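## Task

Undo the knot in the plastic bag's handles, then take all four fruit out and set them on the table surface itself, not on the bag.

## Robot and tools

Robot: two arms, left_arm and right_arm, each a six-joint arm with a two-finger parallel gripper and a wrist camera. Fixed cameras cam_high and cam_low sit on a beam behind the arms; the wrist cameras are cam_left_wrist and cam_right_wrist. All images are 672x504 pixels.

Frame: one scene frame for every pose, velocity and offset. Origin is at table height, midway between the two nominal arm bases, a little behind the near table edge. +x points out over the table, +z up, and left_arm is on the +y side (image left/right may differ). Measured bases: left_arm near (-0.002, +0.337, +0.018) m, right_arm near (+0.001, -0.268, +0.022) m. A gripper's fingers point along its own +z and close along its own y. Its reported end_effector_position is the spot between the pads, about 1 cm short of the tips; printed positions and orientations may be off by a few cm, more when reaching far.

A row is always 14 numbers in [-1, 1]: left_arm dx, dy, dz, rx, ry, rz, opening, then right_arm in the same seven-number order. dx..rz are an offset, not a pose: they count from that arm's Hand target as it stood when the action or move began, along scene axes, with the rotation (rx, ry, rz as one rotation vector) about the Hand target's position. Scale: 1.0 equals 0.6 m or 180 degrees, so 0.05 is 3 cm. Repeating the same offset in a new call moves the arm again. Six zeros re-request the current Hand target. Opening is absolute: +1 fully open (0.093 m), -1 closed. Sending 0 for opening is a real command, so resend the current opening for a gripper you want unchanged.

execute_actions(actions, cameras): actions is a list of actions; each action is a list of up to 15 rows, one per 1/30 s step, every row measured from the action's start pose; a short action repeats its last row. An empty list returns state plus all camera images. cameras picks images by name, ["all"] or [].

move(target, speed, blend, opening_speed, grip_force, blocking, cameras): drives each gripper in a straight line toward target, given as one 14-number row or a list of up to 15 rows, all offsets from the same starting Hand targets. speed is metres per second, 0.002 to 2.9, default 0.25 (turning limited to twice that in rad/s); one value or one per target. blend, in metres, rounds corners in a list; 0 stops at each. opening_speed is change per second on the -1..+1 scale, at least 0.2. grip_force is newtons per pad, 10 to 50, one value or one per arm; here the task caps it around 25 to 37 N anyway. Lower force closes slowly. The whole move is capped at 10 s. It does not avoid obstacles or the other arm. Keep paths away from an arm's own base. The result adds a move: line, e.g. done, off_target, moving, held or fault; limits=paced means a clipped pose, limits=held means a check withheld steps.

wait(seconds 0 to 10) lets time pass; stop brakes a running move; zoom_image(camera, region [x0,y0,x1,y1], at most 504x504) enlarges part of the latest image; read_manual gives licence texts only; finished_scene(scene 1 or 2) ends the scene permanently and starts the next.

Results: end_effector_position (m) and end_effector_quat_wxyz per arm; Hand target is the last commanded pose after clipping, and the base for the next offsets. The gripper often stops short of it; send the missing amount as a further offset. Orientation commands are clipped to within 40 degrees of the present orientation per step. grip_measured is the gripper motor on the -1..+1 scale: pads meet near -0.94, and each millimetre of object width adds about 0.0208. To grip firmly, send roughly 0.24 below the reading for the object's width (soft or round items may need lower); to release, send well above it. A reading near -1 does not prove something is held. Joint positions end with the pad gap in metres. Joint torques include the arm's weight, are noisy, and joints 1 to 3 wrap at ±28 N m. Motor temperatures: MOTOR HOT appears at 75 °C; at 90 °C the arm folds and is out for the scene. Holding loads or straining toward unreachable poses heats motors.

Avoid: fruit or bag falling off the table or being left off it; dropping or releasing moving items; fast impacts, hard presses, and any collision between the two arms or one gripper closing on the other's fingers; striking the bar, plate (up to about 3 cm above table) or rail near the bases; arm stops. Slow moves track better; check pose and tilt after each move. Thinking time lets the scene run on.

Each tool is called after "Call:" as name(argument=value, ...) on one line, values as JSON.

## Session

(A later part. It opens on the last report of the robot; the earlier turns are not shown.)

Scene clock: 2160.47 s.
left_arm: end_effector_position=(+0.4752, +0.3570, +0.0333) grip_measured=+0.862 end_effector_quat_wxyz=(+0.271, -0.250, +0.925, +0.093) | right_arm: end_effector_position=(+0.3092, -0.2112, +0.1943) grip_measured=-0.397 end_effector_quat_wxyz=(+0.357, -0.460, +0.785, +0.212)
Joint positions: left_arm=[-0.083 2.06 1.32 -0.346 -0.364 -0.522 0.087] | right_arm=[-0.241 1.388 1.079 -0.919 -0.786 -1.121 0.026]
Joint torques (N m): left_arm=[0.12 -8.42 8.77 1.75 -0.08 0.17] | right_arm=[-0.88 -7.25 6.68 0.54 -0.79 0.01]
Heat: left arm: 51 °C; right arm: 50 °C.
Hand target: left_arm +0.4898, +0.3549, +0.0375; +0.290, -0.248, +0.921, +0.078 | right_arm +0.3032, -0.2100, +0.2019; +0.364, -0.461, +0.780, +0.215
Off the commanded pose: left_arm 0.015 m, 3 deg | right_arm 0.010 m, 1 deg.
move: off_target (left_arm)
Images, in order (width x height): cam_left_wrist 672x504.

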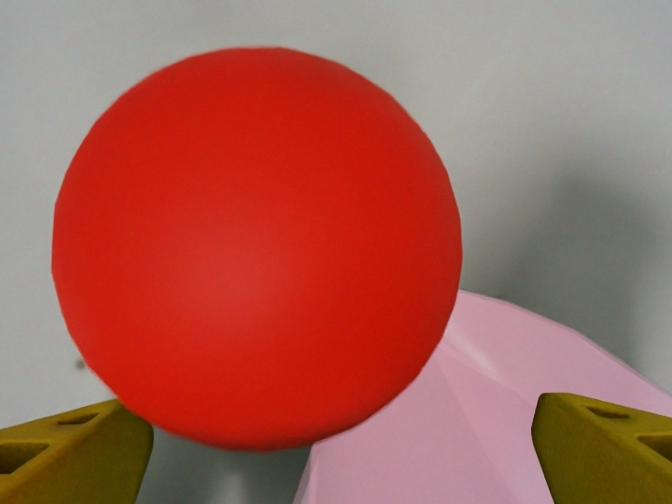

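Call:
move(target=[-0.09,-0.05,0.14,0,0,0,0.86,0,0,0,0,0,0,-0.4], speed=0.12, cameras=["cam_left_wrist"])

Scene clock: 2166.57 s.
left_arm: end_effector_position=(+0.4480, +0.3230, +0.1208) grip_measured=+0.862 end_effector_quat_wxyz=(+0.302, -0.245, +0.919, +0.066) | right_arm: end_effector_position=(+0.3092, -0.2112, +0.1943) grip_measured=-0.397 end_effector_quat_wxyz=(+0.357, -0.460, +0.785, +0.212)
Joint positions: left_arm=[-0.17 1.808 1.312 -0.536 -0.374 -0.588 0.087] | right_arm=[-0.241 1.388 1.079 -0.919 -0.786 -1.121 0.026]
Joint torques (N m): left_arm=[-0.66 -9.44 6.82 0.99 -0.45 -0.1] | right_arm=[-0.84 -7.19 6.69 0.55 -0.72 0.05]
Heat: left arm: 50 °C; right arm: 50 °C.
Hand target: left_arm +0.4359, +0.3248, +0.1217; +0.290, -0.248, +0.921, +0.078 | right_arm +0.3032, -0.2100, +0.2019; +0.364, -0.461, +0.780, +0.215
Off the commanded pose: left_arm 0.012 m, 2 deg | right_arm 0.010 m, 1 deg.
move: off_target (left_arm)
Images, in order (width x height): cam_left_wrist 672x504.

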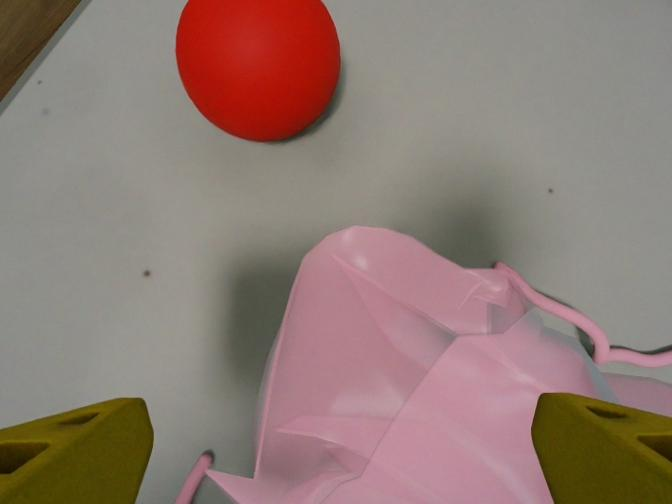

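Call:
wait(seconds=0.2, cameras=["cam_high"])

Scene clock: 2170.83 s.
left_arm: end_effector_position=(+0.4479, +0.3232, +0.1208) grip_measured=+0.862 end_effector_quat_wxyz=(+0.302, -0.245, +0.919, +0.066) | right_arm: end_effector_position=(+0.3092, -0.2112, +0.1943) grip_measured=-0.397 end_effector_quat_wxyz=(+0.357, -0.460, +0.785, +0.212)
Joint positions: left_arm=[-0.17 1.808 1.312 -0.537 -0.375 -0.588 0.087] | right_arm=[-0.241 1.388 1.079 -0.919 -0.786 -1.121 0.026]
Joint torques (N m): left_arm=[-0.75 -9.43 6.76 1 -0.51 -0.1] | right_arm=[-1.05 -7.19 6.72 0.56 -0.74 0.03]
Heat: left arm: 49 °C; right arm: 50 °C.
Hand target: left_arm +0.4359, +0.3248, +0.1217; +0.290, -0.248, +0.921, +0.078 | right_arm +0.3032, -0.2100, +0.2019; +0.364, -0.461, +0.780, +0.215
Tool commands: left_gripper/opening=+0.86 right_gripper/opening=-0.4
Off the commanded pose: left_arm 0.012 m, 2 deg | right_arm 0.010 m, 1 deg.
wait: 0.20 s; at rest from the start
Images, in order (width x height): cam_high 672x504.

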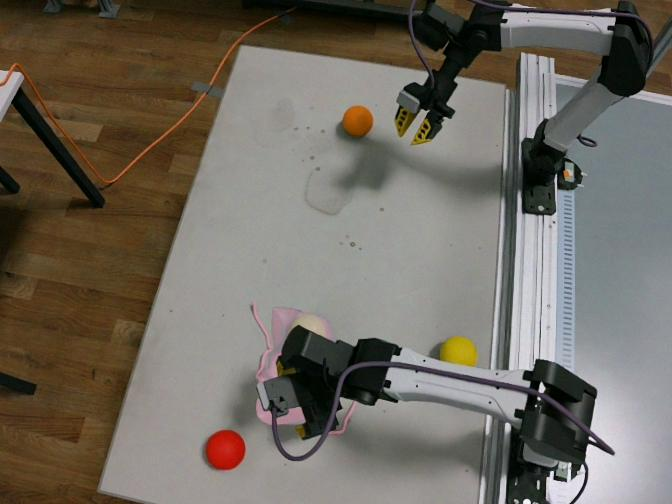

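Call:
wait(seconds=0.1, cameras=["cam_high"])

Scene clock: 2174.67 s.
left_arm: end_effector_position=(+0.4479, +0.3232, +0.1208) grip_measured=+0.862 end_effector_quat_wxyz=(+0.302, -0.245, +0.919, +0.066) | right_arm: end_effector_position=(+0.3092, -0.2112, +0.1943) grip_measured=-0.397 end_effector_quat_wxyz=(+0.357, -0.460, +0.785, +0.212)
Joint positions: left_arm=[-0.17 1.808 1.312 -0.537 -0.375 -0.588 0.087] | right_arm=[-0.241 1.388 1.079 -0.919 -0.786 -1.121 0.026]
Joint torques (N m): left_arm=[-0.66 -9.46 6.78 1 -0.53 -0.11] | right_arm=[-0.88 -7.17 6.69 0.54 -0.74 0.03]
Heat: left arm: 49 °C; right arm: 50 °C.
Hand target: left_arm +0.4359, +0.3248, +0.1217; +0.290, -0.248, +0.921, +0.078 | right_arm +0.3032, -0.2100, +0.2019; +0.364, -0.461, +0.780, +0.215
Tool commands: left_gripper/opening=+0.86 right_gripper/opening=-0.4
Off the commanded pose: left_arm 0.012 m, 2 deg | right_arm 0.010 m, 1 deg.
wait: 0.10 s; at rest from the start
Images, in order (width x height): cam_high 672x504.

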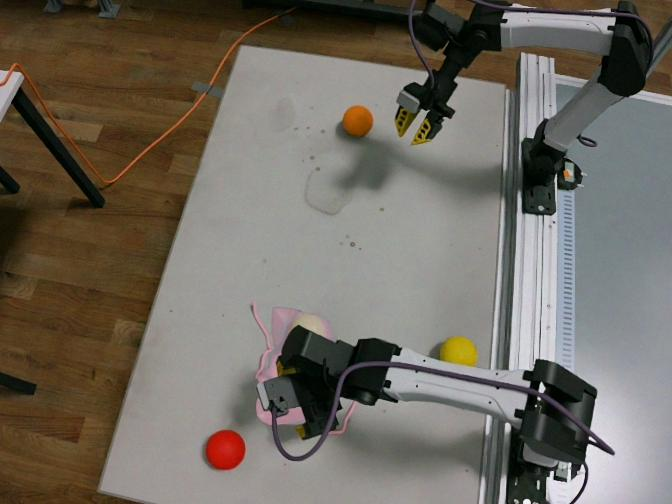

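Call:
move(target=[-0.177,0.033,0.147,0,0,-0.4167,-0.6,0,0,0,0,0,0,-0.4], speed=0.25, cameras=["cam_left_wrist"])

Scene clock: 2184.07 s.
left_arm: end_effector_position=(+0.3317, +0.3468, +0.2042) grip_measured=-0.598 end_effector_quat_wxyz=(+0.279, +0.361, +0.884, -0.101) | right_arm: end_effector_position=(+0.3092, -0.2112, +0.1943) grip_measured=-0.397 end_effector_quat_wxyz=(+0.357, -0.460, +0.785, +0.212)
Joint positions: left_arm=[0.266 1.457 1.304 -1.049 0.49 0.952 0.016] | right_arm=[-0.241 1.388 1.079 -0.919 -0.786 -1.121 0.026]
Joint torques (N m): left_arm=[0.23 -4.34 10.02 0.72 0.74 0.15] | right_arm=[-0.95 -7.28 6.6 0.53 -0.74 0.02]
Heat: left arm: 48 °C; right arm: 50 °C.
Hand target: left_arm +0.3297, +0.3447, +0.2099; +0.278, +0.364, +0.882, -0.115 | right_arm +0.3032, -0.2100, +0.2019; +0.364, -0.461, +0.780, +0.215
Off the commanded pose: left_arm 0.006 m, 2 deg | right_arm 0.010 m, 1 deg.
move: done
Images, in order (width x height): cam_left_wrist 672x504.

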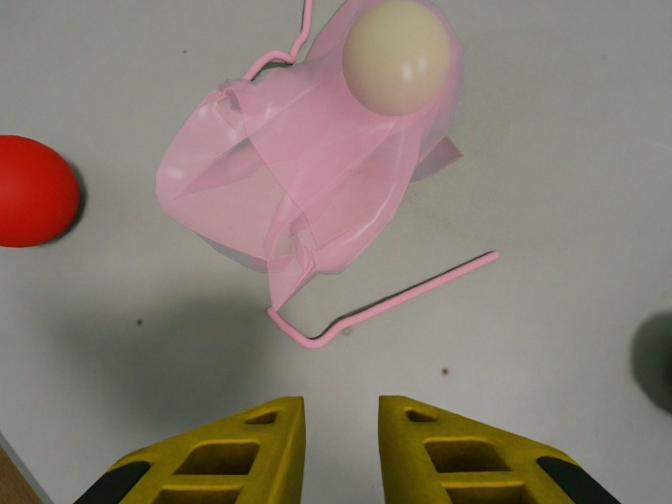

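Call:
move(target=[[-0.1,0.09,0.075,0,0,0,-0.6,0.0083,0.5,-0.08,0,0,0.04,-0.45],[-0.1,0.09,0.075,0,0,0,-0.6,0.0083,0.69,-0.21,0,0,0.067,-0.45]], speed=[0.25,0.15], blend=[0.03,0], cameras=["cam_right_wrist"])

Scene clock: 2205.87 s.
left_arm: end_effector_position=(+0.2731, +0.4024, +0.2435) grip_measured=-0.598 end_effector_quat_wxyz=(+0.267, +0.362, +0.886, -0.111) | right_arm: end_effector_position=(+0.3016, +0.1909, +0.0694) grip_measured=-0.447 end_effector_quat_wxyz=(+0.319, -0.545, +0.735, +0.248)
Joint positions: left_arm=[0.557 1.436 1.467 -1.432 0.565 1.285 0.016] | right_arm=[0.867 2.142 1.377 -0.028 -0.27 -0.26 0.024]
Joint torques (N m): left_arm=[0.35 -5.23 9.06 0.35 0.85 0.18] | right_arm=[0.4 -10.09 9.55 1.84 -0.06 0.21]
Heat: left arm: 52 °C; right arm: 49 °C.
Hand target: left_arm +0.2697, +0.3987, +0.2549; +0.278, +0.364, +0.882, -0.115 | right_arm +0.3082, +0.2040, +0.0759; +0.339, -0.540, +0.728, +0.252
Off the commanded pose: left_arm 0.012 m, 1 deg | right_arm 0.016 m, 3 deg.
move: off_target (left_arm, right_arm)
Images, in order (width x height): cam_right_wrist 672x504.

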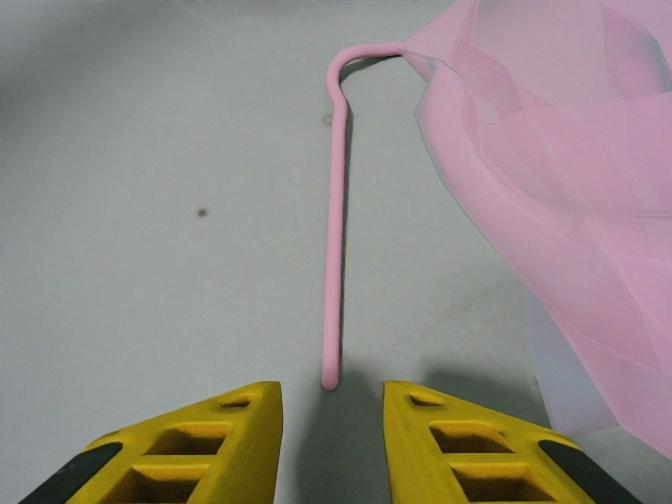

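Call:
move(target=[0,0,0,0,0,0,-0.6,0.0247,0.09,-0.113,0,0,0,-0.45], speed=0.08, cameras=["cam_right_wrist"])

Scene clock: 2213.47 s.
left_arm: end_effector_position=(+0.2731, +0.4024, +0.2435) grip_measured=-0.598 end_effector_quat_wxyz=(+0.267, +0.362, +0.886, -0.111) | right_arm: end_effector_position=(+0.3266, +0.2509, +0.0232) grip_measured=-0.448 end_effector_quat_wxyz=(+0.344, -0.540, +0.725, +0.253)
Joint positions: left_arm=[0.557 1.436 1.467 -1.432 0.565 1.285 0.016] | right_arm=[0.902 2.43 1.63 0.07 -0.24 -0.233 0.024]
Joint torques (N m): left_arm=[0.34 -5.29 9.09 0.34 0.83 0.18] | right_arm=[0.9 -10.36 8.68 1.65 -0.05 0.25]
Motor temperatures (°C): left_arm=[22 39 52 31 22 24 22] | right_arm=[24 50 41 29 26 26 24]
Heat: left arm: 52 °C; right arm: 50 °C.
Hand target: left_arm +0.2697, +0.3987, +0.2549; +0.278, +0.364, +0.882, -0.115 | right_arm +0.3231, +0.2581, +0.0083; +0.339, -0.540, +0.728, +0.252
Off the commanded pose: left_arm 0.012 m, 1 deg | right_arm 0.017 m, 1 deg.
move: off_target (left_arm, right_arm)
Images, in order (width x height): cam_right_wrist 672x504.

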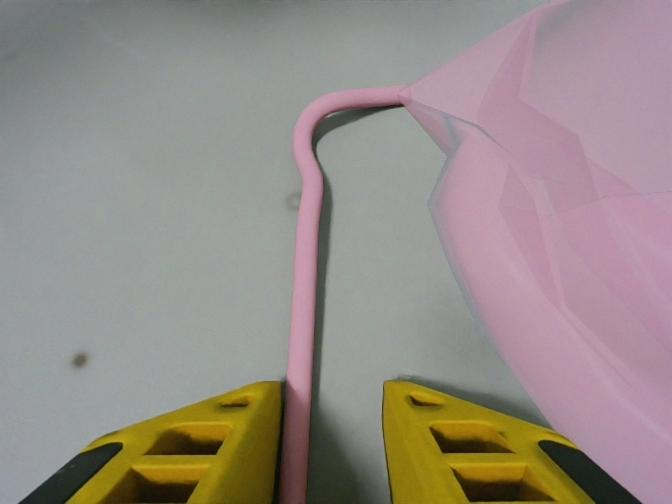

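Call:
move(target=[[0,0,0,0,0,0,-0.6,-0.0083,0.006,-0.0183,0,0,0,-0.45],[0,0,0,0,0,0,-0.6,-0.0083,0.006,-0.0183,0,0,0,-1]], speed=0.06, opening_speed=0.6, cameras=["cam_right_wrist"])

Scene clock: 2219.40 s.
left_arm: end_effector_position=(+0.2731, +0.4024, +0.2435) grip_measured=-0.598 end_effector_quat_wxyz=(+0.267, +0.362, +0.886, -0.111) | right_arm: end_effector_position=(+0.3247, +0.2572, +0.0223) grip_measured=-0.900 end_effector_quat_wxyz=(+0.354, -0.537, +0.721, +0.256)
Joint positions: left_arm=[0.557 1.436 1.467 -1.432 0.565 1.285 0.016] | right_arm=[0.913 2.443 1.63 0.107 -0.23 -0.225 0.002]
Joint torques (N m): left_arm=[0.31 -5.27 9.03 0.34 0.84 0.18] | right_arm=[1.02 -9.63 7.95 1.66 0 0.24]
Heat: left arm: 52 °C; right arm: 52 °C.
Hand target: left_arm +0.2697, +0.3987, +0.2549; +0.278, +0.364, +0.882, -0.115 | right_arm +0.3182, +0.2616, -0.0028; +0.339, -0.540, +0.728, +0.252
Off the commanded pose: left_arm 0.012 m, 1 deg | right_arm 0.026 m, 2 deg.
move: off_target (left_arm, right_arm); target 2's new opening was sent with right_arm's hand 0.029 m and 1 deg from that target
Images, in order (width x height): cam_right_wrist 672x504.

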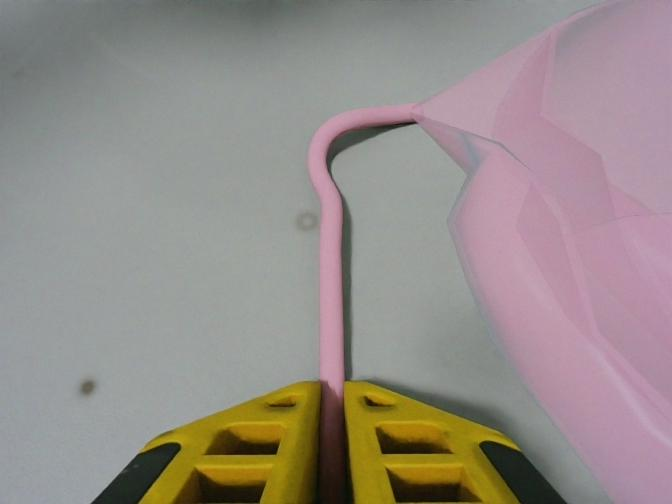

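Call:
move(target=[[0,0,0,0,0,0,-0.6,0.07,0.014,0.24,0,0,0,-1],[0,0,0,0,0,0,-0.6,0.187,-0.153,0.36,0,0,0,-1],[0,0,0,0,0,0,-0.6,0.253,-0.387,0.305,0,0,0,-1]], speed=0.12, blend=[0.04,0.05,0], cameras=["cam_left_wrist","cam_right_wrist"])

Scene clock: 2227.17 s.
left_arm: end_effector_position=(+0.2731, +0.4024, +0.2435) grip_measured=-0.598 end_effector_quat_wxyz=(+0.267, +0.362, +0.886, -0.111) | right_arm: end_effector_position=(+0.4790, +0.0293, +0.1546) grip_measured=-0.900 end_effector_quat_wxyz=(+0.324, -0.533, +0.741, +0.249)
Joint positions: left_arm=[0.557 1.436 1.467 -1.432 0.565 1.285 0.016] | right_arm=[0.349 2.229 1.922 -0.656 -0.599 -0.668 0.002]
Joint torques (N m): left_arm=[0.31 -5.27 9.14 0.34 0.83 0.16] | right_arm=[-0.1 -17.46 5.93 1.09 -0.5 0.03]
Motor temperatures (°C): left_arm=[22 38 52 31 22 24 22] | right_arm=[24 57 41 29 25 26 24]
Heat: left arm: 52 °C; right arm: 57 °C.
Hand target: left_arm +0.2697, +0.3987, +0.2549; +0.278, +0.364, +0.882, -0.115 | right_arm +0.4699, +0.0294, +0.1803; +0.339, -0.540, +0.728, +0.252
Off the commanded pose: left_arm 0.012 m, 1 deg | right_arm 0.027 m, 2 deg.
move: off_target (left_arm, right_arm)
Images, in order (width x height): cam_left_wrist 672x504, cam_right_wrist 672x504.

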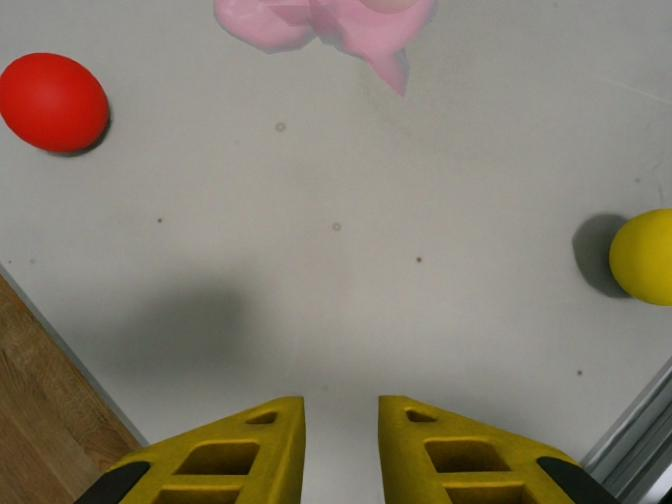

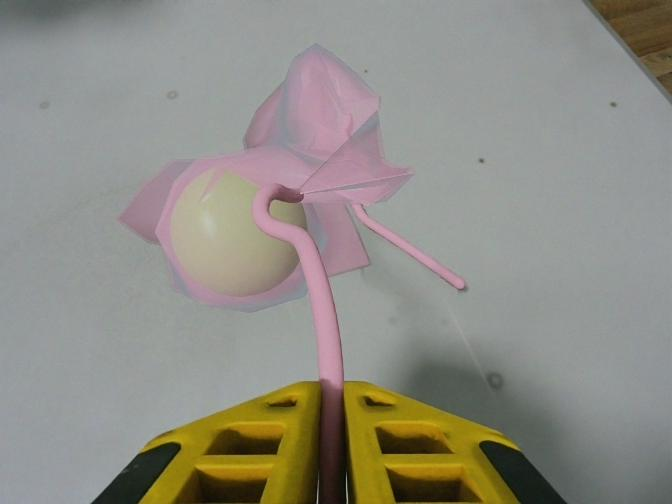

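Call:
move(target=[[0,0,0,0,0,0,-0.6,-0.15,0.017,-0.0,0,0,0,-1],[0,0,0,0,0,0,-0.6,-0.283,-0.0667,-0.0667,0,0,0,-1]], speed=0.1, blend=[0.03,0], cameras=["cam_right_wrist"])

Scene clock: 2235.97 s.
left_arm: end_effector_position=(+0.2731, +0.4024, +0.2435) grip_measured=-0.598 end_effector_quat_wxyz=(+0.267, +0.362, +0.886, -0.111) | right_arm: end_effector_position=(+0.2955, -0.0094, +0.1295) grip_measured=-0.900 end_effector_quat_wxyz=(+0.314, -0.542, +0.735, +0.260)
Joint positions: left_arm=[0.557 1.436 1.467 -1.432 0.565 1.285 0.016] | right_arm=[0.45 1.577 0.936 -0.297 -0.566 -0.592 0.002]
Joint torques (N m): left_arm=[0.36 -5.33 9.11 0.35 0.83 0.18] | right_arm=[-0.87 -9.61 5.82 1.55 -0.27 0.15]
Motor temperatures (°C): left_arm=[22 37 52 30 22 24 22] | right_arm=[24 64 40 29 26 26 24]
Heat: left arm: 52 °C; right arm: 64 °C.
Hand target: left_arm +0.2697, +0.3987, +0.2549; +0.278, +0.364, +0.882, -0.115 | right_arm +0.3002, -0.0106, +0.1403; +0.339, -0.540, +0.728, +0.252
Off the commanded pose: left_arm 0.012 m, 1 deg | right_arm 0.012 m, 3 deg.
move: off_target (left_arm, right_arm)
Images, in order (width x height): cam_right_wrist 672x504.

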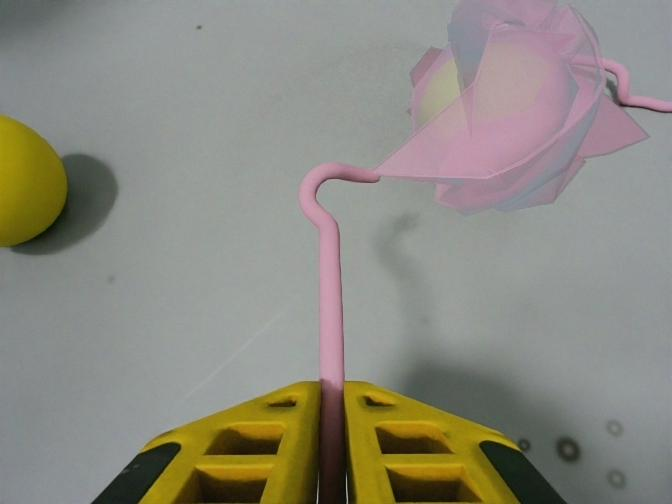

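Call:
zoom_image(camera="cam_right_wrist", region=[370, 0, 660, 220])

Scaled by 1.738 from the camera's 672x504 image, which has a finer 960x720 frame.

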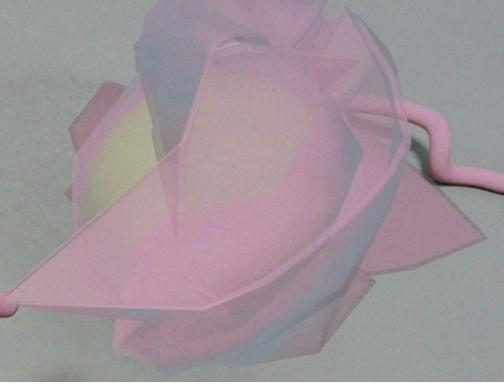

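Call:
move(target=[0.167,-0.217,-0.04,0,0,0,-0.6,0,0,0,0,0,0,-1], speed=0.2, cameras=["cam_left_wrist"])

Scene clock: 2262.03 s.
left_arm: end_effector_position=(+0.3563, +0.2674, +0.2214) grip_measured=-0.598 end_effector_quat_wxyz=(+0.255, +0.366, +0.885, -0.132) | right_arm: end_effector_position=(+0.2956, -0.0094, +0.1295) grip_measured=-0.900 end_effector_quat_wxyz=(+0.314, -0.542, +0.735, +0.260)
Joint positions: left_arm=[-0.008 1.55 1.46 -1.063 0.419 0.688 0.016] | right_arm=[0.45 1.577 0.936 -0.297 -0.566 -0.592 0.002]
Joint torques (N m): left_arm=[-0.57 -5.35 9.81 1.62 0.15 -0.1] | right_arm=[-0.66 -9.62 5.81 1.54 -0.27 0.14]
Motor temperatures (°C): left_arm=[22 36 52 30 22 24 22] | right_arm=[24 58 39 31 25 26 25]
Heat: left arm: 52 °C; right arm: 58 °C.
Hand target: left_arm +0.3699, +0.2684, +0.2309; +0.278, +0.364, +0.881, -0.115 | right_arm +0.3001, -0.0106, +0.1403; +0.339, -0.540, +0.728, +0.252
Off the commanded pose: left_arm 0.017 m, 3 deg | right_arm 0.012 m, 3 deg.
move: off_target (left_arm, right_arm)
Images, in order (width x height): cam_left_wrist 672x504.

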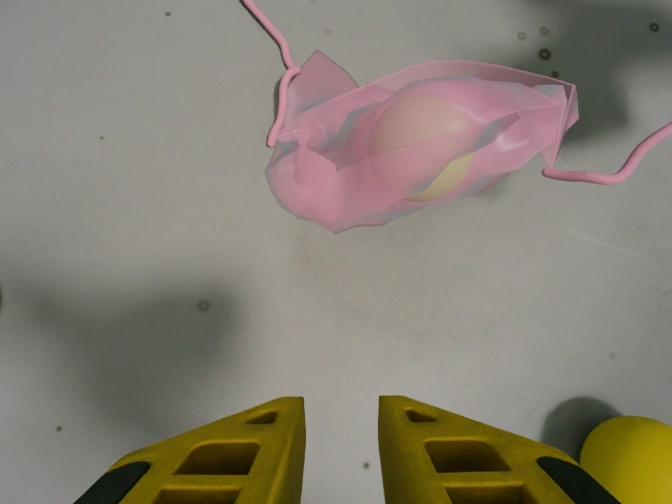

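Call:
move(target=[[0,0,0,0,0,0,-0.6,0.1,-0.15,0.03,0,0,0,-1],[0,0,0,0,0,0,-0.6,0.21,-0.316,-0.06,0,0,0,-1]], speed=0.1, blend=[0.04,0], cameras=["cam_left_wrist"])

Scene clock: 2280.07 s.
left_arm: end_effector_position=(+0.3563, +0.2675, +0.2214) grip_measured=-0.598 end_effector_quat_wxyz=(+0.255, +0.365, +0.885, -0.132) | right_arm: end_effector_position=(+0.4232, -0.2013, +0.1026) grip_measured=-0.900 end_effector_quat_wxyz=(+0.337, -0.540, +0.732, +0.243)
Joint positions: left_arm=[-0.008 1.55 1.46 -1.063 0.419 0.687 0.016] | right_arm=[-0.176 2.008 1.424 -0.778 -0.82 -1.319 0.002]
Joint torques (N m): left_arm=[-0.61 -5.35 9.76 1.6 0.13 -0.11] | right_arm=[-0.38 -8.55 8.57 0.32 -0.81 0.03]
Motor temperatures (°C): left_arm=[22 37 51 31 22 24 22] | right_arm=[24 56 39 31 25 26 25]
Heat: left arm: 51 °C; right arm: 56 °C.
Hand target: left_arm +0.3699, +0.2684, +0.2309; +0.278, +0.364, +0.881, -0.115 | right_arm +0.4260, -0.2001, +0.1042; +0.339, -0.540, +0.728, +0.252
Off the commanded pose: left_arm 0.017 m, 3 deg | right_arm 0.004 m, 1 deg.
move: off_target (left_arm)
Images, in order (width x height): cam_left_wrist 672x504.

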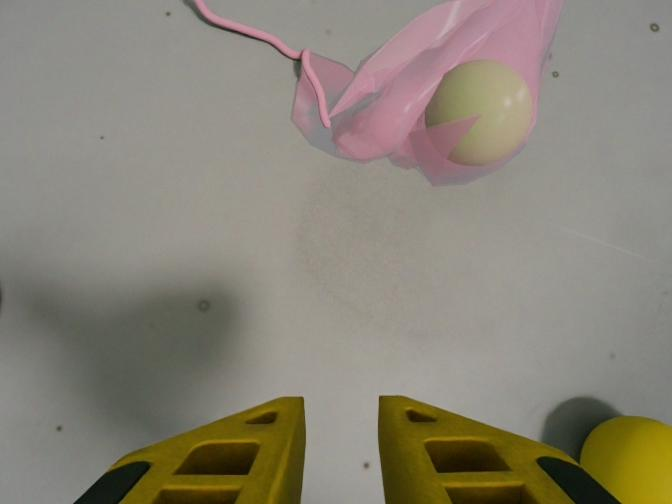

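Call:
wait(seconds=0.1, cameras=["cam_right_wrist"])

Scene clock: 2284.87 s.
left_arm: end_effector_position=(+0.3563, +0.2675, +0.2214) grip_measured=-0.598 end_effector_quat_wxyz=(+0.255, +0.365, +0.885, -0.132) | right_arm: end_effector_position=(+0.4231, -0.2013, +0.1026) grip_measured=-0.900 end_effector_quat_wxyz=(+0.337, -0.540, +0.732, +0.243)
Joint positions: left_arm=[-0.008 1.55 1.46 -1.063 0.419 0.687 0.016] | right_arm=[-0.176 2.008 1.424 -0.779 -0.82 -1.319 0.002]
Joint torques (N m): left_arm=[-0.68 -5.38 9.83 1.62 0.16 -0.11] | right_arm=[-0.4 -8.57 8.7 0.35 -0.78 0.01]
Motor temperatures (°C): left_arm=[22 37 51 32 22 24 22] | right_arm=[24 55 39 30 25 26 25]
Heat: left arm: 51 °C; right arm: 55 °C.
Hand target: left_arm +0.3699, +0.2684, +0.2309; +0.278, +0.364, +0.881, -0.115 | right_arm +0.4261, -0.2001, +0.1042; +0.339, -0.540, +0.728, +0.252
Tool commands: left_gripper/opening=-0.6 right_gripper/opening=-1.0
Off the commanded pose: left_arm 0.017 m, 3 deg | right_arm 0.004 m, 1 deg.
wait: 0.10 s; at rest from the start
Images, in order (width x height): cam_right_wrist 672x504.

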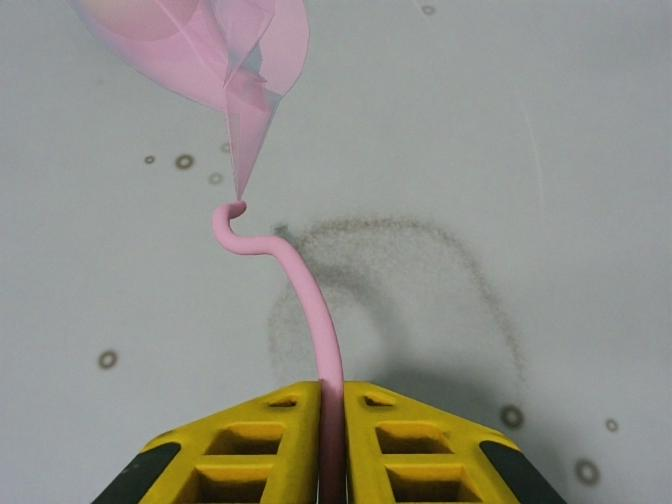

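Call:
move(target=[[0,0,0,0,0,0,-0.6,-0.16,0.167,0.1,0,0,0,-1],[0,0,0,0,0,0,-0.6,-0.293,0.367,0.1,0,0,0,-1],[0,0,0,0,0,0,-0.6,-0.343,0.517,0.06,0,0,0,-1]], speed=0.11, blend=[0.04,0.04,0], cameras=["cam_left_wrist"])

Scene clock: 2298.33 s.
left_arm: end_effector_position=(+0.3563, +0.2675, +0.2214) grip_measured=-0.598 end_effector_quat_wxyz=(+0.255, +0.365, +0.885, -0.132) | right_arm: end_effector_position=(+0.2118, +0.0966, +0.1289) grip_measured=-0.900 end_effector_quat_wxyz=(+0.316, -0.547, +0.735, +0.247)
Joint positions: left_arm=[-0.008 1.55 1.46 -1.063 0.419 0.687 0.016] | right_arm=[0.914 1.589 0.91 -0.112 -0.238 -0.229 0.002]
Joint torques (N m): left_arm=[-0.58 -5.45 9.81 1.62 0.16 -0.1] | right_arm=[0.25 -5.7 9.85 1.84 -0.08 0.19]
Heat: left arm: 51 °C; right arm: 54 °C.
Hand target: left_arm +0.3699, +0.2684, +0.2309; +0.278, +0.364, +0.881, -0.115 | right_arm +0.2204, +0.1101, +0.1402; +0.339, -0.540, +0.728, +0.252
Off the commanded pose: left_arm 0.017 m, 3 deg | right_arm 0.020 m, 3 deg.
move: off_target (left_arm, right_arm)
Images, in order (width x height): cam_left_wrist 672x504.

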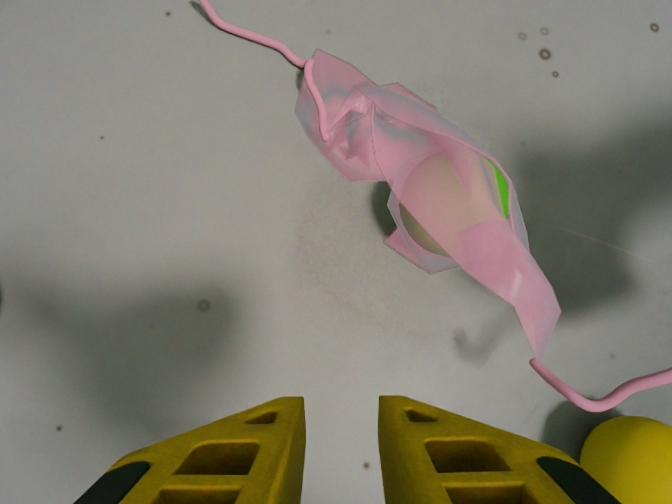

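Call:
move(target=[0.1417,-0.1633,-0.2475,-0.0299,-0.047,0.138,-0.5,0,0,0,0,0,0,-1], speed=0.15, cameras=["cam_left_wrist"])

Scene clock: 2322.90 s.
left_arm: end_effector_position=(+0.4510, +0.1729, +0.0844) grip_measured=-0.502 end_effector_quat_wxyz=(+0.364, +0.167, +0.914, -0.068) | right_arm: end_effector_position=(+0.2119, +0.0965, +0.1289) grip_measured=-0.900 end_effector_quat_wxyz=(+0.316, -0.546, +0.735, +0.247)
Joint positions: left_arm=[-0.349 1.85 1.102 -0.057 -0.002 0.017 0.021] | right_arm=[0.914 1.589 0.91 -0.112 -0.238 -0.229 0.002]
Joint torques (N m): left_arm=[-0.79 -7.17 6.41 2.34 -0.13 -0.09] | right_arm=[0.39 -5.65 9.78 1.88 0 0.24]
Motor temperatures (°C): left_arm=[22 36 51 33 22 24 22] | right_arm=[24 51 44 32 25 26 25]
Heat: left arm: 51 °C; right arm: 51 °C.
Hand target: left_arm +0.4549, +0.1704, +0.0823; +0.376, +0.161, +0.910, -0.066 | right_arm +0.2204, +0.1100, +0.1401; +0.339, -0.540, +0.728, +0.252
Off the commanded pose: left_arm 0.005 m, 2 deg | right_arm 0.020 m, 3 deg.
move: off_target (right_arm)
Images, in order (width x height): cam_left_wrist 672x504.

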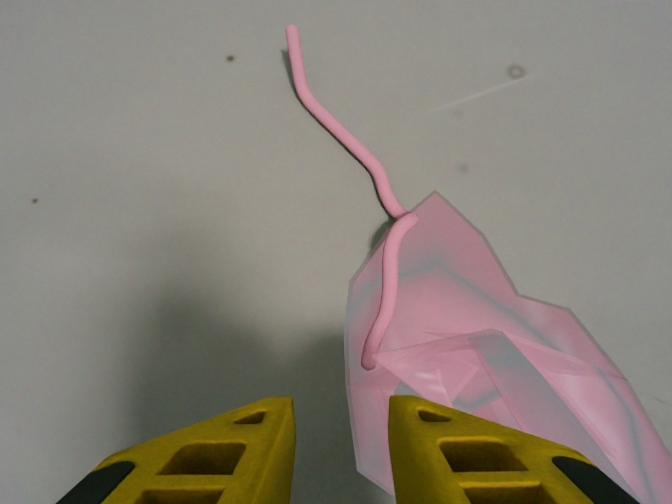

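Call:
move(target=[0.0485,-0.049,-0.087,0,0,0,-0.5,0,0,0,0,0,0,-1], speed=0.08, cameras=["cam_left_wrist"])

Scene clock: 2330.90 s.
left_arm: end_effector_position=(+0.4750, +0.1469, +0.0279) grip_measured=-0.502 end_effector_quat_wxyz=(+0.361, +0.166, +0.915, -0.066) | right_arm: end_effector_position=(+0.2119, +0.0965, +0.1289) grip_measured=-0.900 end_effector_quat_wxyz=(+0.316, -0.546, +0.735, +0.247)
Joint positions: left_arm=[-0.388 2.076 1.172 0.092 -0.032 -0.013 0.021] | right_arm=[0.914 1.589 0.91 -0.112 -0.238 -0.229 0.002]
Joint torques (N m): left_arm=[-0.84 -7.56 8.62 2.17 -0.21 -0.1] | right_arm=[0.23 -5.6 9.85 1.85 -0.03 0.24]
Heat: left arm: 50 °C; right arm: 50 °C.
Hand target: left_arm +0.4840, +0.1411, +0.0301; +0.376, +0.161, +0.910, -0.066 | right_arm +0.2204, +0.1100, +0.1401; +0.339, -0.540, +0.728, +0.252
Off the commanded pose: left_arm 0.011 m, 2 deg | right_arm 0.020 m, 3 deg.
move: off_target (left_arm, right_arm)
Images, in order (width x height): cam_left_wrist 672x504.

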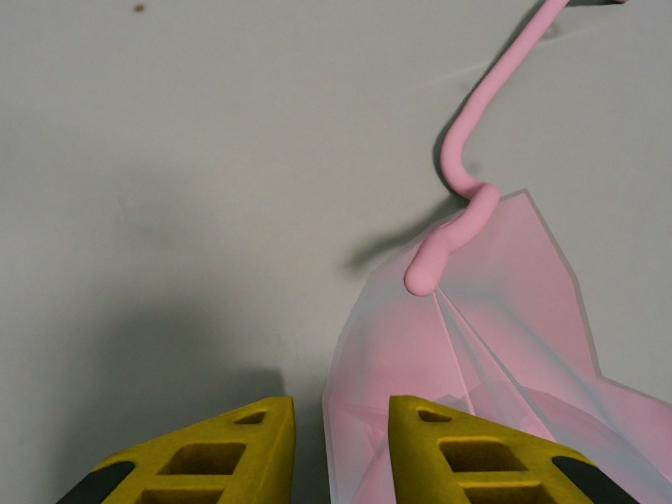

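Call:
move(target=[-0.002,-0.0035,0.085,0,0,-0.2,-0.5,0,0,0,0,0,0,-1], speed=0.15, cameras=["cam_left_wrist"])

Scene clock: 2342.10 s.
left_arm: end_effector_position=(+0.4848, +0.1397, +0.0821) grip_measured=-0.502 end_effector_quat_wxyz=(+0.350, +0.429, +0.816, -0.168) | right_arm: end_effector_position=(+0.2119, +0.0965, +0.1289) grip_measured=-0.900 end_effector_quat_wxyz=(+0.316, -0.546, +0.735, +0.247)
Joint positions: left_arm=[-0.242 2.076 1.422 -0.242 0.461 0.566 0.021] | right_arm=[0.914 1.589 0.91 -0.112 -0.238 -0.229 0.002]
Joint torques (N m): left_arm=[0.13 -8.83 10.04 1.19 0.61 0.15] | right_arm=[0.21 -5.65 9.81 1.84 -0.03 0.25]
Heat: left arm: 50 °C; right arm: 49 °C.
Hand target: left_arm +0.4828, +0.1390, +0.0813; +0.337, +0.434, +0.816, -0.179 | right_arm +0.2204, +0.1100, +0.1401; +0.339, -0.540, +0.728, +0.252
Off the commanded pose: left_arm 0.002 m, 2 deg | right_arm 0.020 m, 3 deg.
move: off_target (right_arm)
Images, in order (width x height): cam_left_wrist 672x504.

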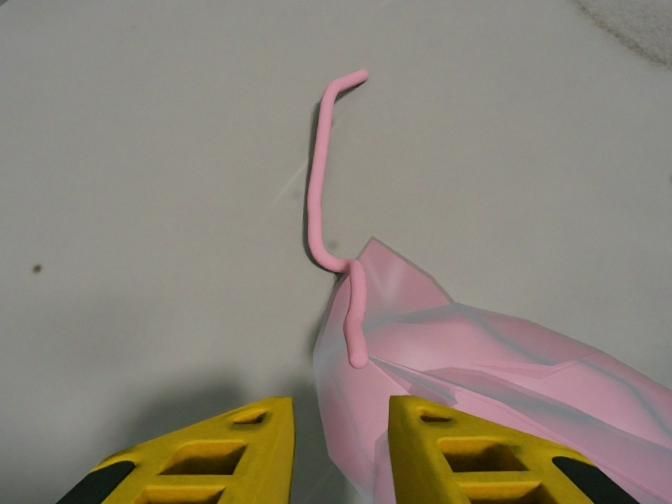

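Call:
move(target=[[0.0408,-0.056,-0.0788,0,0,0,-0.5,0,0,0,0,0,0,-1],[0.0408,-0.056,-0.0788,0,0,0,-1,0,0,0,0,0,0,-1]], speed=0.08, opening_speed=0.6, cameras=["cam_left_wrist"])

Scene clock: 2356.00 s.
left_arm: end_effector_position=(+0.4936, +0.1120, +0.0280) grip_measured=-0.988 end_effector_quat_wxyz=(+0.315, +0.435, +0.823, -0.186) | right_arm: end_effector_position=(+0.2119, +0.0965, +0.1289) grip_measured=-0.900 end_effector_quat_wxyz=(+0.316, -0.546, +0.735, +0.247)
Joint positions: left_arm=[-0.287 2.261 1.528 -0.228 0.461 0.543 0] | right_arm=[0.914 1.589 0.91 -0.112 -0.238 -0.229 0.002]
Joint torques (N m): left_arm=[-0.83 -9.61 9.48 1.99 0.21 -0.11] | right_arm=[0.25 -5.76 9.76 1.91 -0.06 0.23]
Heat: left arm: 52 °C; right arm: 48 °C.
Hand target: left_arm +0.5073, +0.1055, +0.0339; +0.337, +0.434, +0.816, -0.179 | right_arm +0.2204, +0.1100, +0.1401; +0.339, -0.540, +0.728, +0.252
Off the commanded pose: left_arm 0.016 m, 3 deg | right_arm 0.020 m, 3 deg.
move: off_target (left_arm, right_arm); target 2's new opening was sent with left_arm's hand 0.016 m and 3 deg from that target
Images, in order (width x height): cam_left_wrist 672x504.

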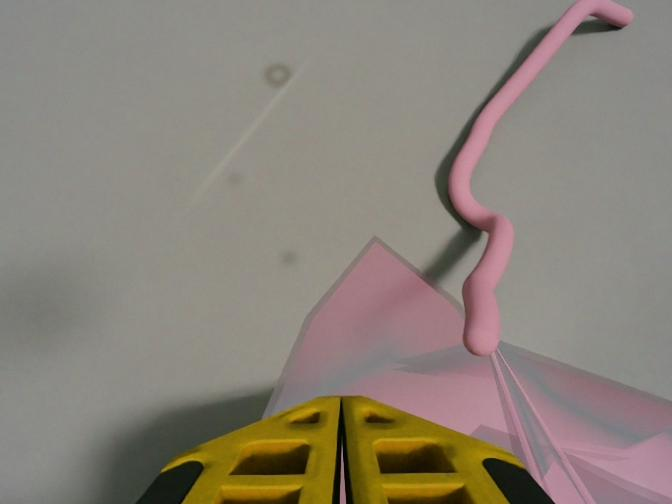

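Call:
move(target=[[-0.05,0.067,0.183,0,0,0,-1,0,0,-0.1,0,0,0,-1],[-0.05,0.067,0.183,0,0,0,-1,0,0,-0.1,0,0,0,-0.2],[-0.304,0.066,0.2,0.0547,0.0632,0.1658,-0.64,0.05,-0.417,0.117,0,0,0,-0.2]], speed=0.15, cameras=["cam_left_wrist"])

Scene clock: 2381.17 s.
left_arm: end_effector_position=(+0.3361, +0.1379, +0.1572) grip_measured=-0.642 end_effector_quat_wxyz=(+0.269, +0.220, +0.935, -0.069) | right_arm: end_effector_position=(+0.2483, -0.1404, +0.2022) grip_measured=-0.202 end_effector_quat_wxyz=(+0.336, -0.540, +0.732, +0.246)
Joint positions: left_arm=[-0.561 1.539 1.172 -0.638 -0.057 -0.08 0.014] | right_arm=[0.013 1.21 0.97 -0.946 -0.769 -1.065 0.035]
Joint torques (N m): left_arm=[-0.7 -7.42 6.78 1.1 -0.21 -0.11] | right_arm=[-1.02 -2.55 9.48 0.61 -0.7 0.05]
Motor temperatures (°C): left_arm=[22 42 52 34 22 24 22] | right_arm=[24 47 45 34 25 26 25]
Heat: left arm: 52 °C; right arm: 47 °C.
Hand target: left_arm +0.3249, +0.1451, +0.1538; +0.252, +0.217, +0.941, -0.058 | right_arm +0.2503, -0.1401, +0.2103; +0.339, -0.540, +0.727, +0.252
Off the commanded pose: left_arm 0.014 m, 2 deg | right_arm 0.008 m, 1 deg.
move: off_target (left_arm); target 3's new opening was sent with left_arm's hand 0.014 m and 2 deg from that target
Images, in order (width x height): cam_left_wrist 672x504.

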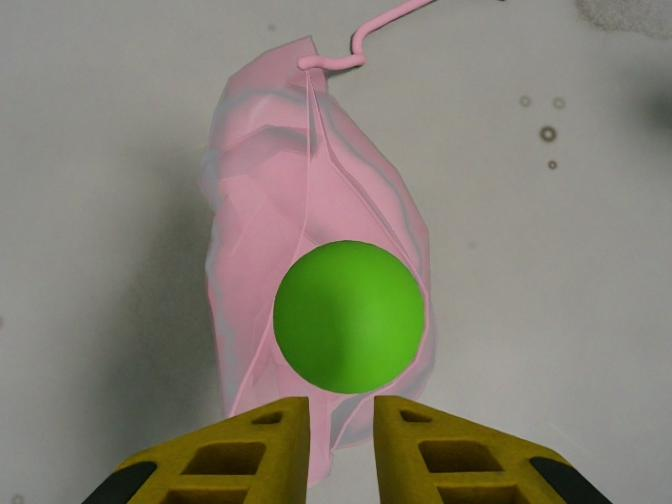

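Call:
move(target=[-0.0175,0.0,-0.12,0,0,0,-0.6,0,0,0,0,0,0,-0.2], speed=0.12, cameras=["cam_left_wrist"])

Scene clock: 2389.07 s.
left_arm: end_effector_position=(+0.3103, +0.1483, +0.0842) grip_measured=-0.602 end_effector_quat_wxyz=(+0.240, +0.222, +0.943, -0.059) | right_arm: end_effector_position=(+0.2482, -0.1404, +0.2022) grip_measured=-0.202 end_effector_quat_wxyz=(+0.336, -0.540, +0.732, +0.246)
Joint positions: left_arm=[-0.575 1.553 0.915 -0.431 -0.064 -0.094 0.016] | right_arm=[0.013 1.21 0.97 -0.946 -0.769 -1.065 0.035]
Joint torques (N m): left_arm=[-0.92 -4.96 6.39 1.87 -0.24 -0.11] | right_arm=[-0.98 -2.58 9.7 0.61 -0.73 0.03]
Heat: left arm: 50 °C; right arm: 46 °C.
Hand target: left_arm +0.3144, +0.1450, +0.0819; +0.252, +0.217, +0.941, -0.058 | right_arm +0.2503, -0.1401, +0.2103; +0.339, -0.540, +0.728, +0.252
Off the commanded pose: left_arm 0.006 m, 2 deg | right_arm 0.008 m, 1 deg.
move: done
Images, in order (width x height): cam_left_wrist 672x504.

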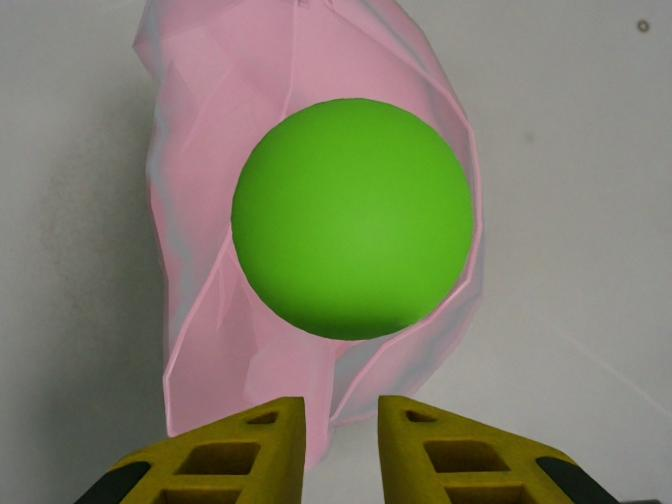

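Call:
move(target=[[0.0418,-0.029,-0.0165,0,0,0,-0.6,0,0,0,0,0,0,-0.2],[0.0418,-0.029,-0.0165,0,0,0,-0.25,0,0,0,0,0,0,-0.2],[0.0462,-0.031,-0.0245,0,0,0,0.05,0,0,0,0,0,0,-0.2],[0.0503,-0.033,-0.033,0,0,0,0.33,0,0,0,0,0,0,-0.2]], speed=0.07, cameras=["cam_left_wrist"])

Scene clock: 2399.50 s.
left_arm: end_effector_position=(+0.3300, +0.1351, +0.0537) grip_measured=+0.328 end_effector_quat_wxyz=(+0.225, +0.223, +0.947, -0.054) | right_arm: end_effector_position=(+0.2482, -0.1404, +0.2022) grip_measured=-0.202 end_effector_quat_wxyz=(+0.336, -0.540, +0.732, +0.246)
Joint positions: left_arm=[-0.575 1.714 0.971 -0.358 -0.064 -0.096 0.061] | right_arm=[0.013 1.21 0.97 -0.946 -0.769 -1.065 0.035]
Joint torques (N m): left_arm=[-0.73 -5.82 9.29 1.81 -0.22 -0.1] | right_arm=[-0.96 -2.7 9.68 0.59 -0.73 0.02]
Heat: left arm: 49 °C; right arm: 45 °C.
Hand target: left_arm +0.3446, +0.1253, +0.0621; +0.252, +0.217, +0.941, -0.058 | right_arm +0.2503, -0.1401, +0.2103; +0.339, -0.540, +0.728, +0.252
Off the commanded pose: left_arm 0.019 m, 3 deg | right_arm 0.008 m, 1 deg.
move: off_target (left_arm); target 2's new opening was sent with left_arm's hand 0.019 m and 3 deg from that target; target 3's new opening was sent with left_arm's hand 0.020 m and 3 deg from that target; target 4's new opening was sent with left_arm's hand 0.020 m and 3 deg from that target
Images, in order (width x height): cam_left_wrist 672x504.

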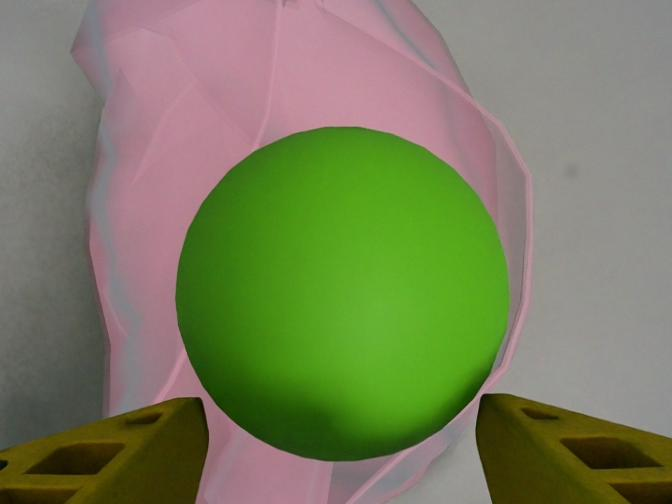

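Call:
move(target=[[0,0,0,0,0,0,0.58,0,0,0,0,0,0,-0.2],[0.026,-0.015,0.002,0,0,0,0.76,0,0,0,0,0,0,-0.2],[0.038,-0.02,-0.024,0,0,0,0.76,0,0,0,0,0,0,-0.2]], speed=0.06, cameras=["cam_left_wrist"])

Scene clock: 2409.70 s.
left_arm: end_effector_position=(+0.3511, +0.1211, +0.0395) grip_measured=+0.758 end_effector_quat_wxyz=(+0.225, +0.223, +0.947, -0.054) | right_arm: end_effector_position=(+0.2482, -0.1404, +0.2022) grip_measured=-0.202 end_effector_quat_wxyz=(+0.336, -0.540, +0.732, +0.246)
Joint positions: left_arm=[-0.575 1.83 1.051 -0.323 -0.064 -0.096 0.082] | right_arm=[0.013 1.21 0.97 -0.946 -0.769 -1.065 0.035]
Joint torques (N m): left_arm=[-0.17 -6.6 9.22 1.81 -0.17 0] | right_arm=[-1.07 -2.67 9.47 0.6 -0.73 0.04]
Heat: left arm: 50 °C; right arm: 45 °C.
Hand target: left_arm +0.3673, +0.1133, +0.0476; +0.252, +0.217, +0.941, -0.058 | right_arm +0.2503, -0.1401, +0.2103; +0.339, -0.540, +0.728, +0.252
Off the commanded pose: left_arm 0.020 m, 3 deg | right_arm 0.008 m, 1 deg.
move: off_target (left_arm); target 2's new opening was sent with left_arm's hand 0.015 m and 2 deg from that target
Images, in order (width x height): cam_left_wrist 672x504.

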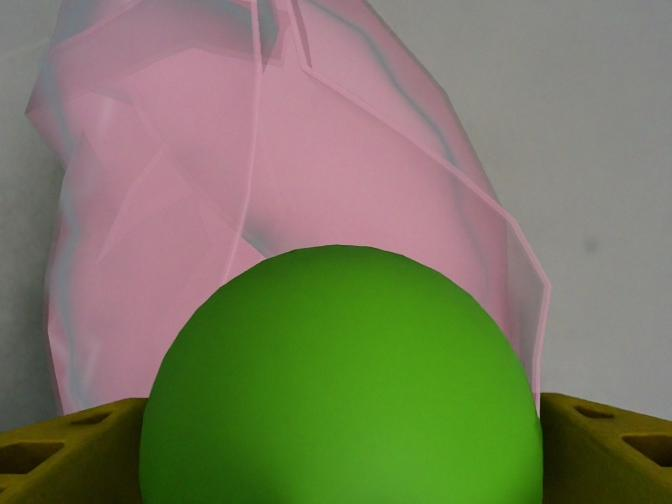

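Call:
move(target=[0,0,0,0,0,0,0.2,0,0,0,0,0,0,-0.2], opening_speed=0.5, cameras=[])

Call:
move(target=[-0.04,0.02,0.13,0,0,0,0.2,0,0,0,0,0,0,-0.2], speed=0.06, cameras=["cam_left_wrist"])

Scene clock: 2418.77 s.
left_arm: end_effector_position=(+0.3512, +0.1210, +0.0396) grip_measured=+0.368 end_effector_quat_wxyz=(+0.225, +0.223, +0.947, -0.054) | right_arm: end_effector_position=(+0.2482, -0.1404, +0.2022) grip_measured=-0.202 end_effector_quat_wxyz=(+0.336, -0.540, +0.732, +0.246)
Joint positions: left_arm=[-0.575 1.83 1.051 -0.322 -0.064 -0.096 0.063] | right_arm=[0.013 1.21 0.97 -0.946 -0.769 -1.065 0.035]
Joint torques (N m): left_arm=[-0.17 -6.57 9.24 1.8 -0.18 0] | right_arm=[-0.99 -2.58 9.5 0.6 -0.72 0.03]
Heat: left arm: 51 °C; right arm: 45 °C.
Hand target: left_arm +0.3673, +0.1133, +0.0476; +0.252, +0.217, +0.941, -0.058 | right_arm +0.2503, -0.1401, +0.2103; +0.339, -0.540, +0.728, +0.252
Off the commanded pose: left_arm 0.020 m, 3 deg | right_arm 0.008 m, 1 deg.
move: off_target (left_arm)
No camera images: "cameras" was empty.

Scene clock: 2420.83 s.
left_arm: end_effector_position=(+0.3438, +0.1258, +0.1109) grip_measured=+0.368 end_effector_quat_wxyz=(+0.246, +0.222, +0.942, -0.061) | right_arm: end_effector_position=(+0.2482, -0.1404, +0.2022) grip_measured=-0.202 end_effector_quat_wxyz=(+0.336, -0.540, +0.732, +0.246)
Joint positions: left_arm=[-0.578 1.66 1.134 -0.53 -0.065 -0.097 0.063] | right_arm=[0.013 1.21 0.97 -0.946 -0.769 -1.065 0.035]
Joint torques (N m): left_arm=[-0.84 -8.43 10.1 1.08 -0.21 -0.11] | right_arm=[-1.03 -2.59 9.59 0.6 -0.71 0.02]
Heat: left arm: 51 °C; right arm: 45 °C.
Hand target: left_arm +0.3434, +0.1253, +0.1256; +0.252, +0.217, +0.941, -0.058 | right_arm +0.2503, -0.1401, +0.2103; +0.339, -0.540, +0.728, +0.252
Off the commanded pose: left_arm 0.015 m, 1 deg | right_arm 0.008 m, 1 deg.
move: off_target (left_arm)
Images, in order (width x height): cam_left_wrist 672x504.

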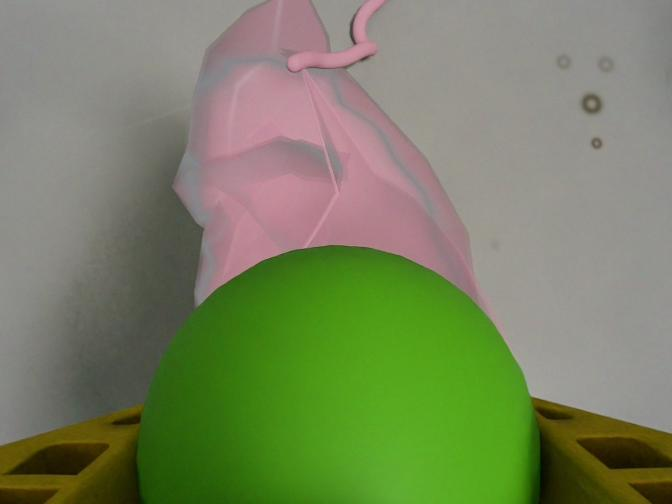

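Call:
move(target=[[-0.014,0.041,0.091,0,0,0,0.2,0,0,0,0,0,0,-0.2],[-0.056,0.358,0.06,0,0,0,0.2,0,0,0,0,0,0,-0.2]], speed=[0.1,0.15], blend=[0.03,0], cameras=["cam_left_wrist","cam_high"])

Scene clock: 2427.00 s.
left_arm: end_effector_position=(+0.3204, +0.3437, +0.1642) grip_measured=+0.368 end_effector_quat_wxyz=(+0.265, +0.213, +0.940, -0.044) | right_arm: end_effector_position=(+0.2482, -0.1404, +0.2022) grip_measured=-0.202 end_effector_quat_wxyz=(+0.336, -0.540, +0.732, +0.246)
Joint positions: left_arm=[0.152 1.316 1.035 -0.798 0.258 0.533 0.063] | right_arm=[0.013 1.21 0.97 -0.946 -0.769 -1.065 0.035]
Joint torques (N m): left_arm=[0.21 -5.07 6.99 0.99 0.51 0.18] | right_arm=[-1.02 -2.71 9.47 0.61 -0.72 0.02]
Heat: left arm: 51 °C; right arm: 45 °C.
Hand target: left_arm +0.3097, +0.3401, +0.1616; +0.252, +0.217, +0.941, -0.058 | right_arm +0.2503, -0.1401, +0.2103; +0.339, -0.540, +0.728, +0.252
Off the commanded pose: left_arm 0.012 m, 2 deg | right_arm 0.008 m, 1 deg.
move: off_target (left_arm)
Images, in order (width x height): cam_high 672x504, cam_left_wrist 672x504.

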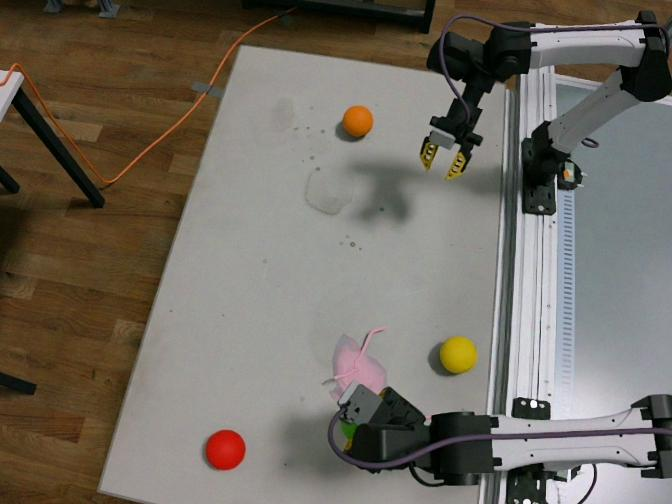

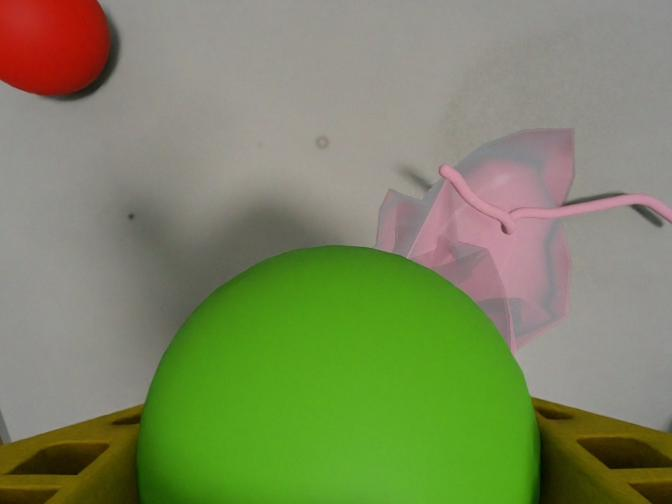

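Call:
move(target=[[0.117,0.033,-0.07,0,0,0,0.2,0,0,0,0,0,0,-0.2],[0.15,0.058,-0.165,0,0,0,0.2,0,0,0,0,0,0,-0.2]], speed=[0.12,0.08], blend=[0.02,0], cameras=["cam_left_wrist"])

Scene clock: 2437.07 s.
left_arm: end_effector_position=(+0.3941, +0.3754, +0.0641) grip_measured=+0.368 end_effector_quat_wxyz=(+0.236, +0.211, +0.947, -0.055) | right_arm: end_effector_position=(+0.2482, -0.1404, +0.2022) grip_measured=-0.202 end_effector_quat_wxyz=(+0.336, -0.540, +0.732, +0.246)
Joint positions: left_arm=[0.217 1.764 1.092 -0.487 0.285 0.596 0.063] | right_arm=[0.013 1.21 0.97 -0.946 -0.769 -1.065 0.035]
Joint torques (N m): left_arm=[0.21 -6.61 6.23 1.64 0.56 0.17] | right_arm=[-1.07 -2.59 9.57 0.6 -0.71 0.01]
Heat: left arm: 51 °C; right arm: 45 °C.
Hand target: left_arm +0.3998, +0.3749, +0.0627; +0.252, +0.217, +0.941, -0.058 | right_arm +0.2503, -0.1401, +0.2103; +0.339, -0.540, +0.728, +0.252
Off the commanded pose: left_arm 0.006 m, 2 deg | right_arm 0.008 m, 1 deg.
move: done
Images, in order (width x height): cam_left_wrist 672x504.

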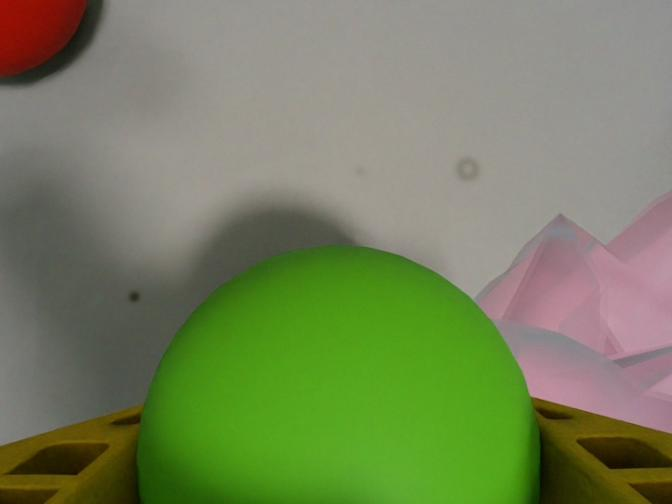

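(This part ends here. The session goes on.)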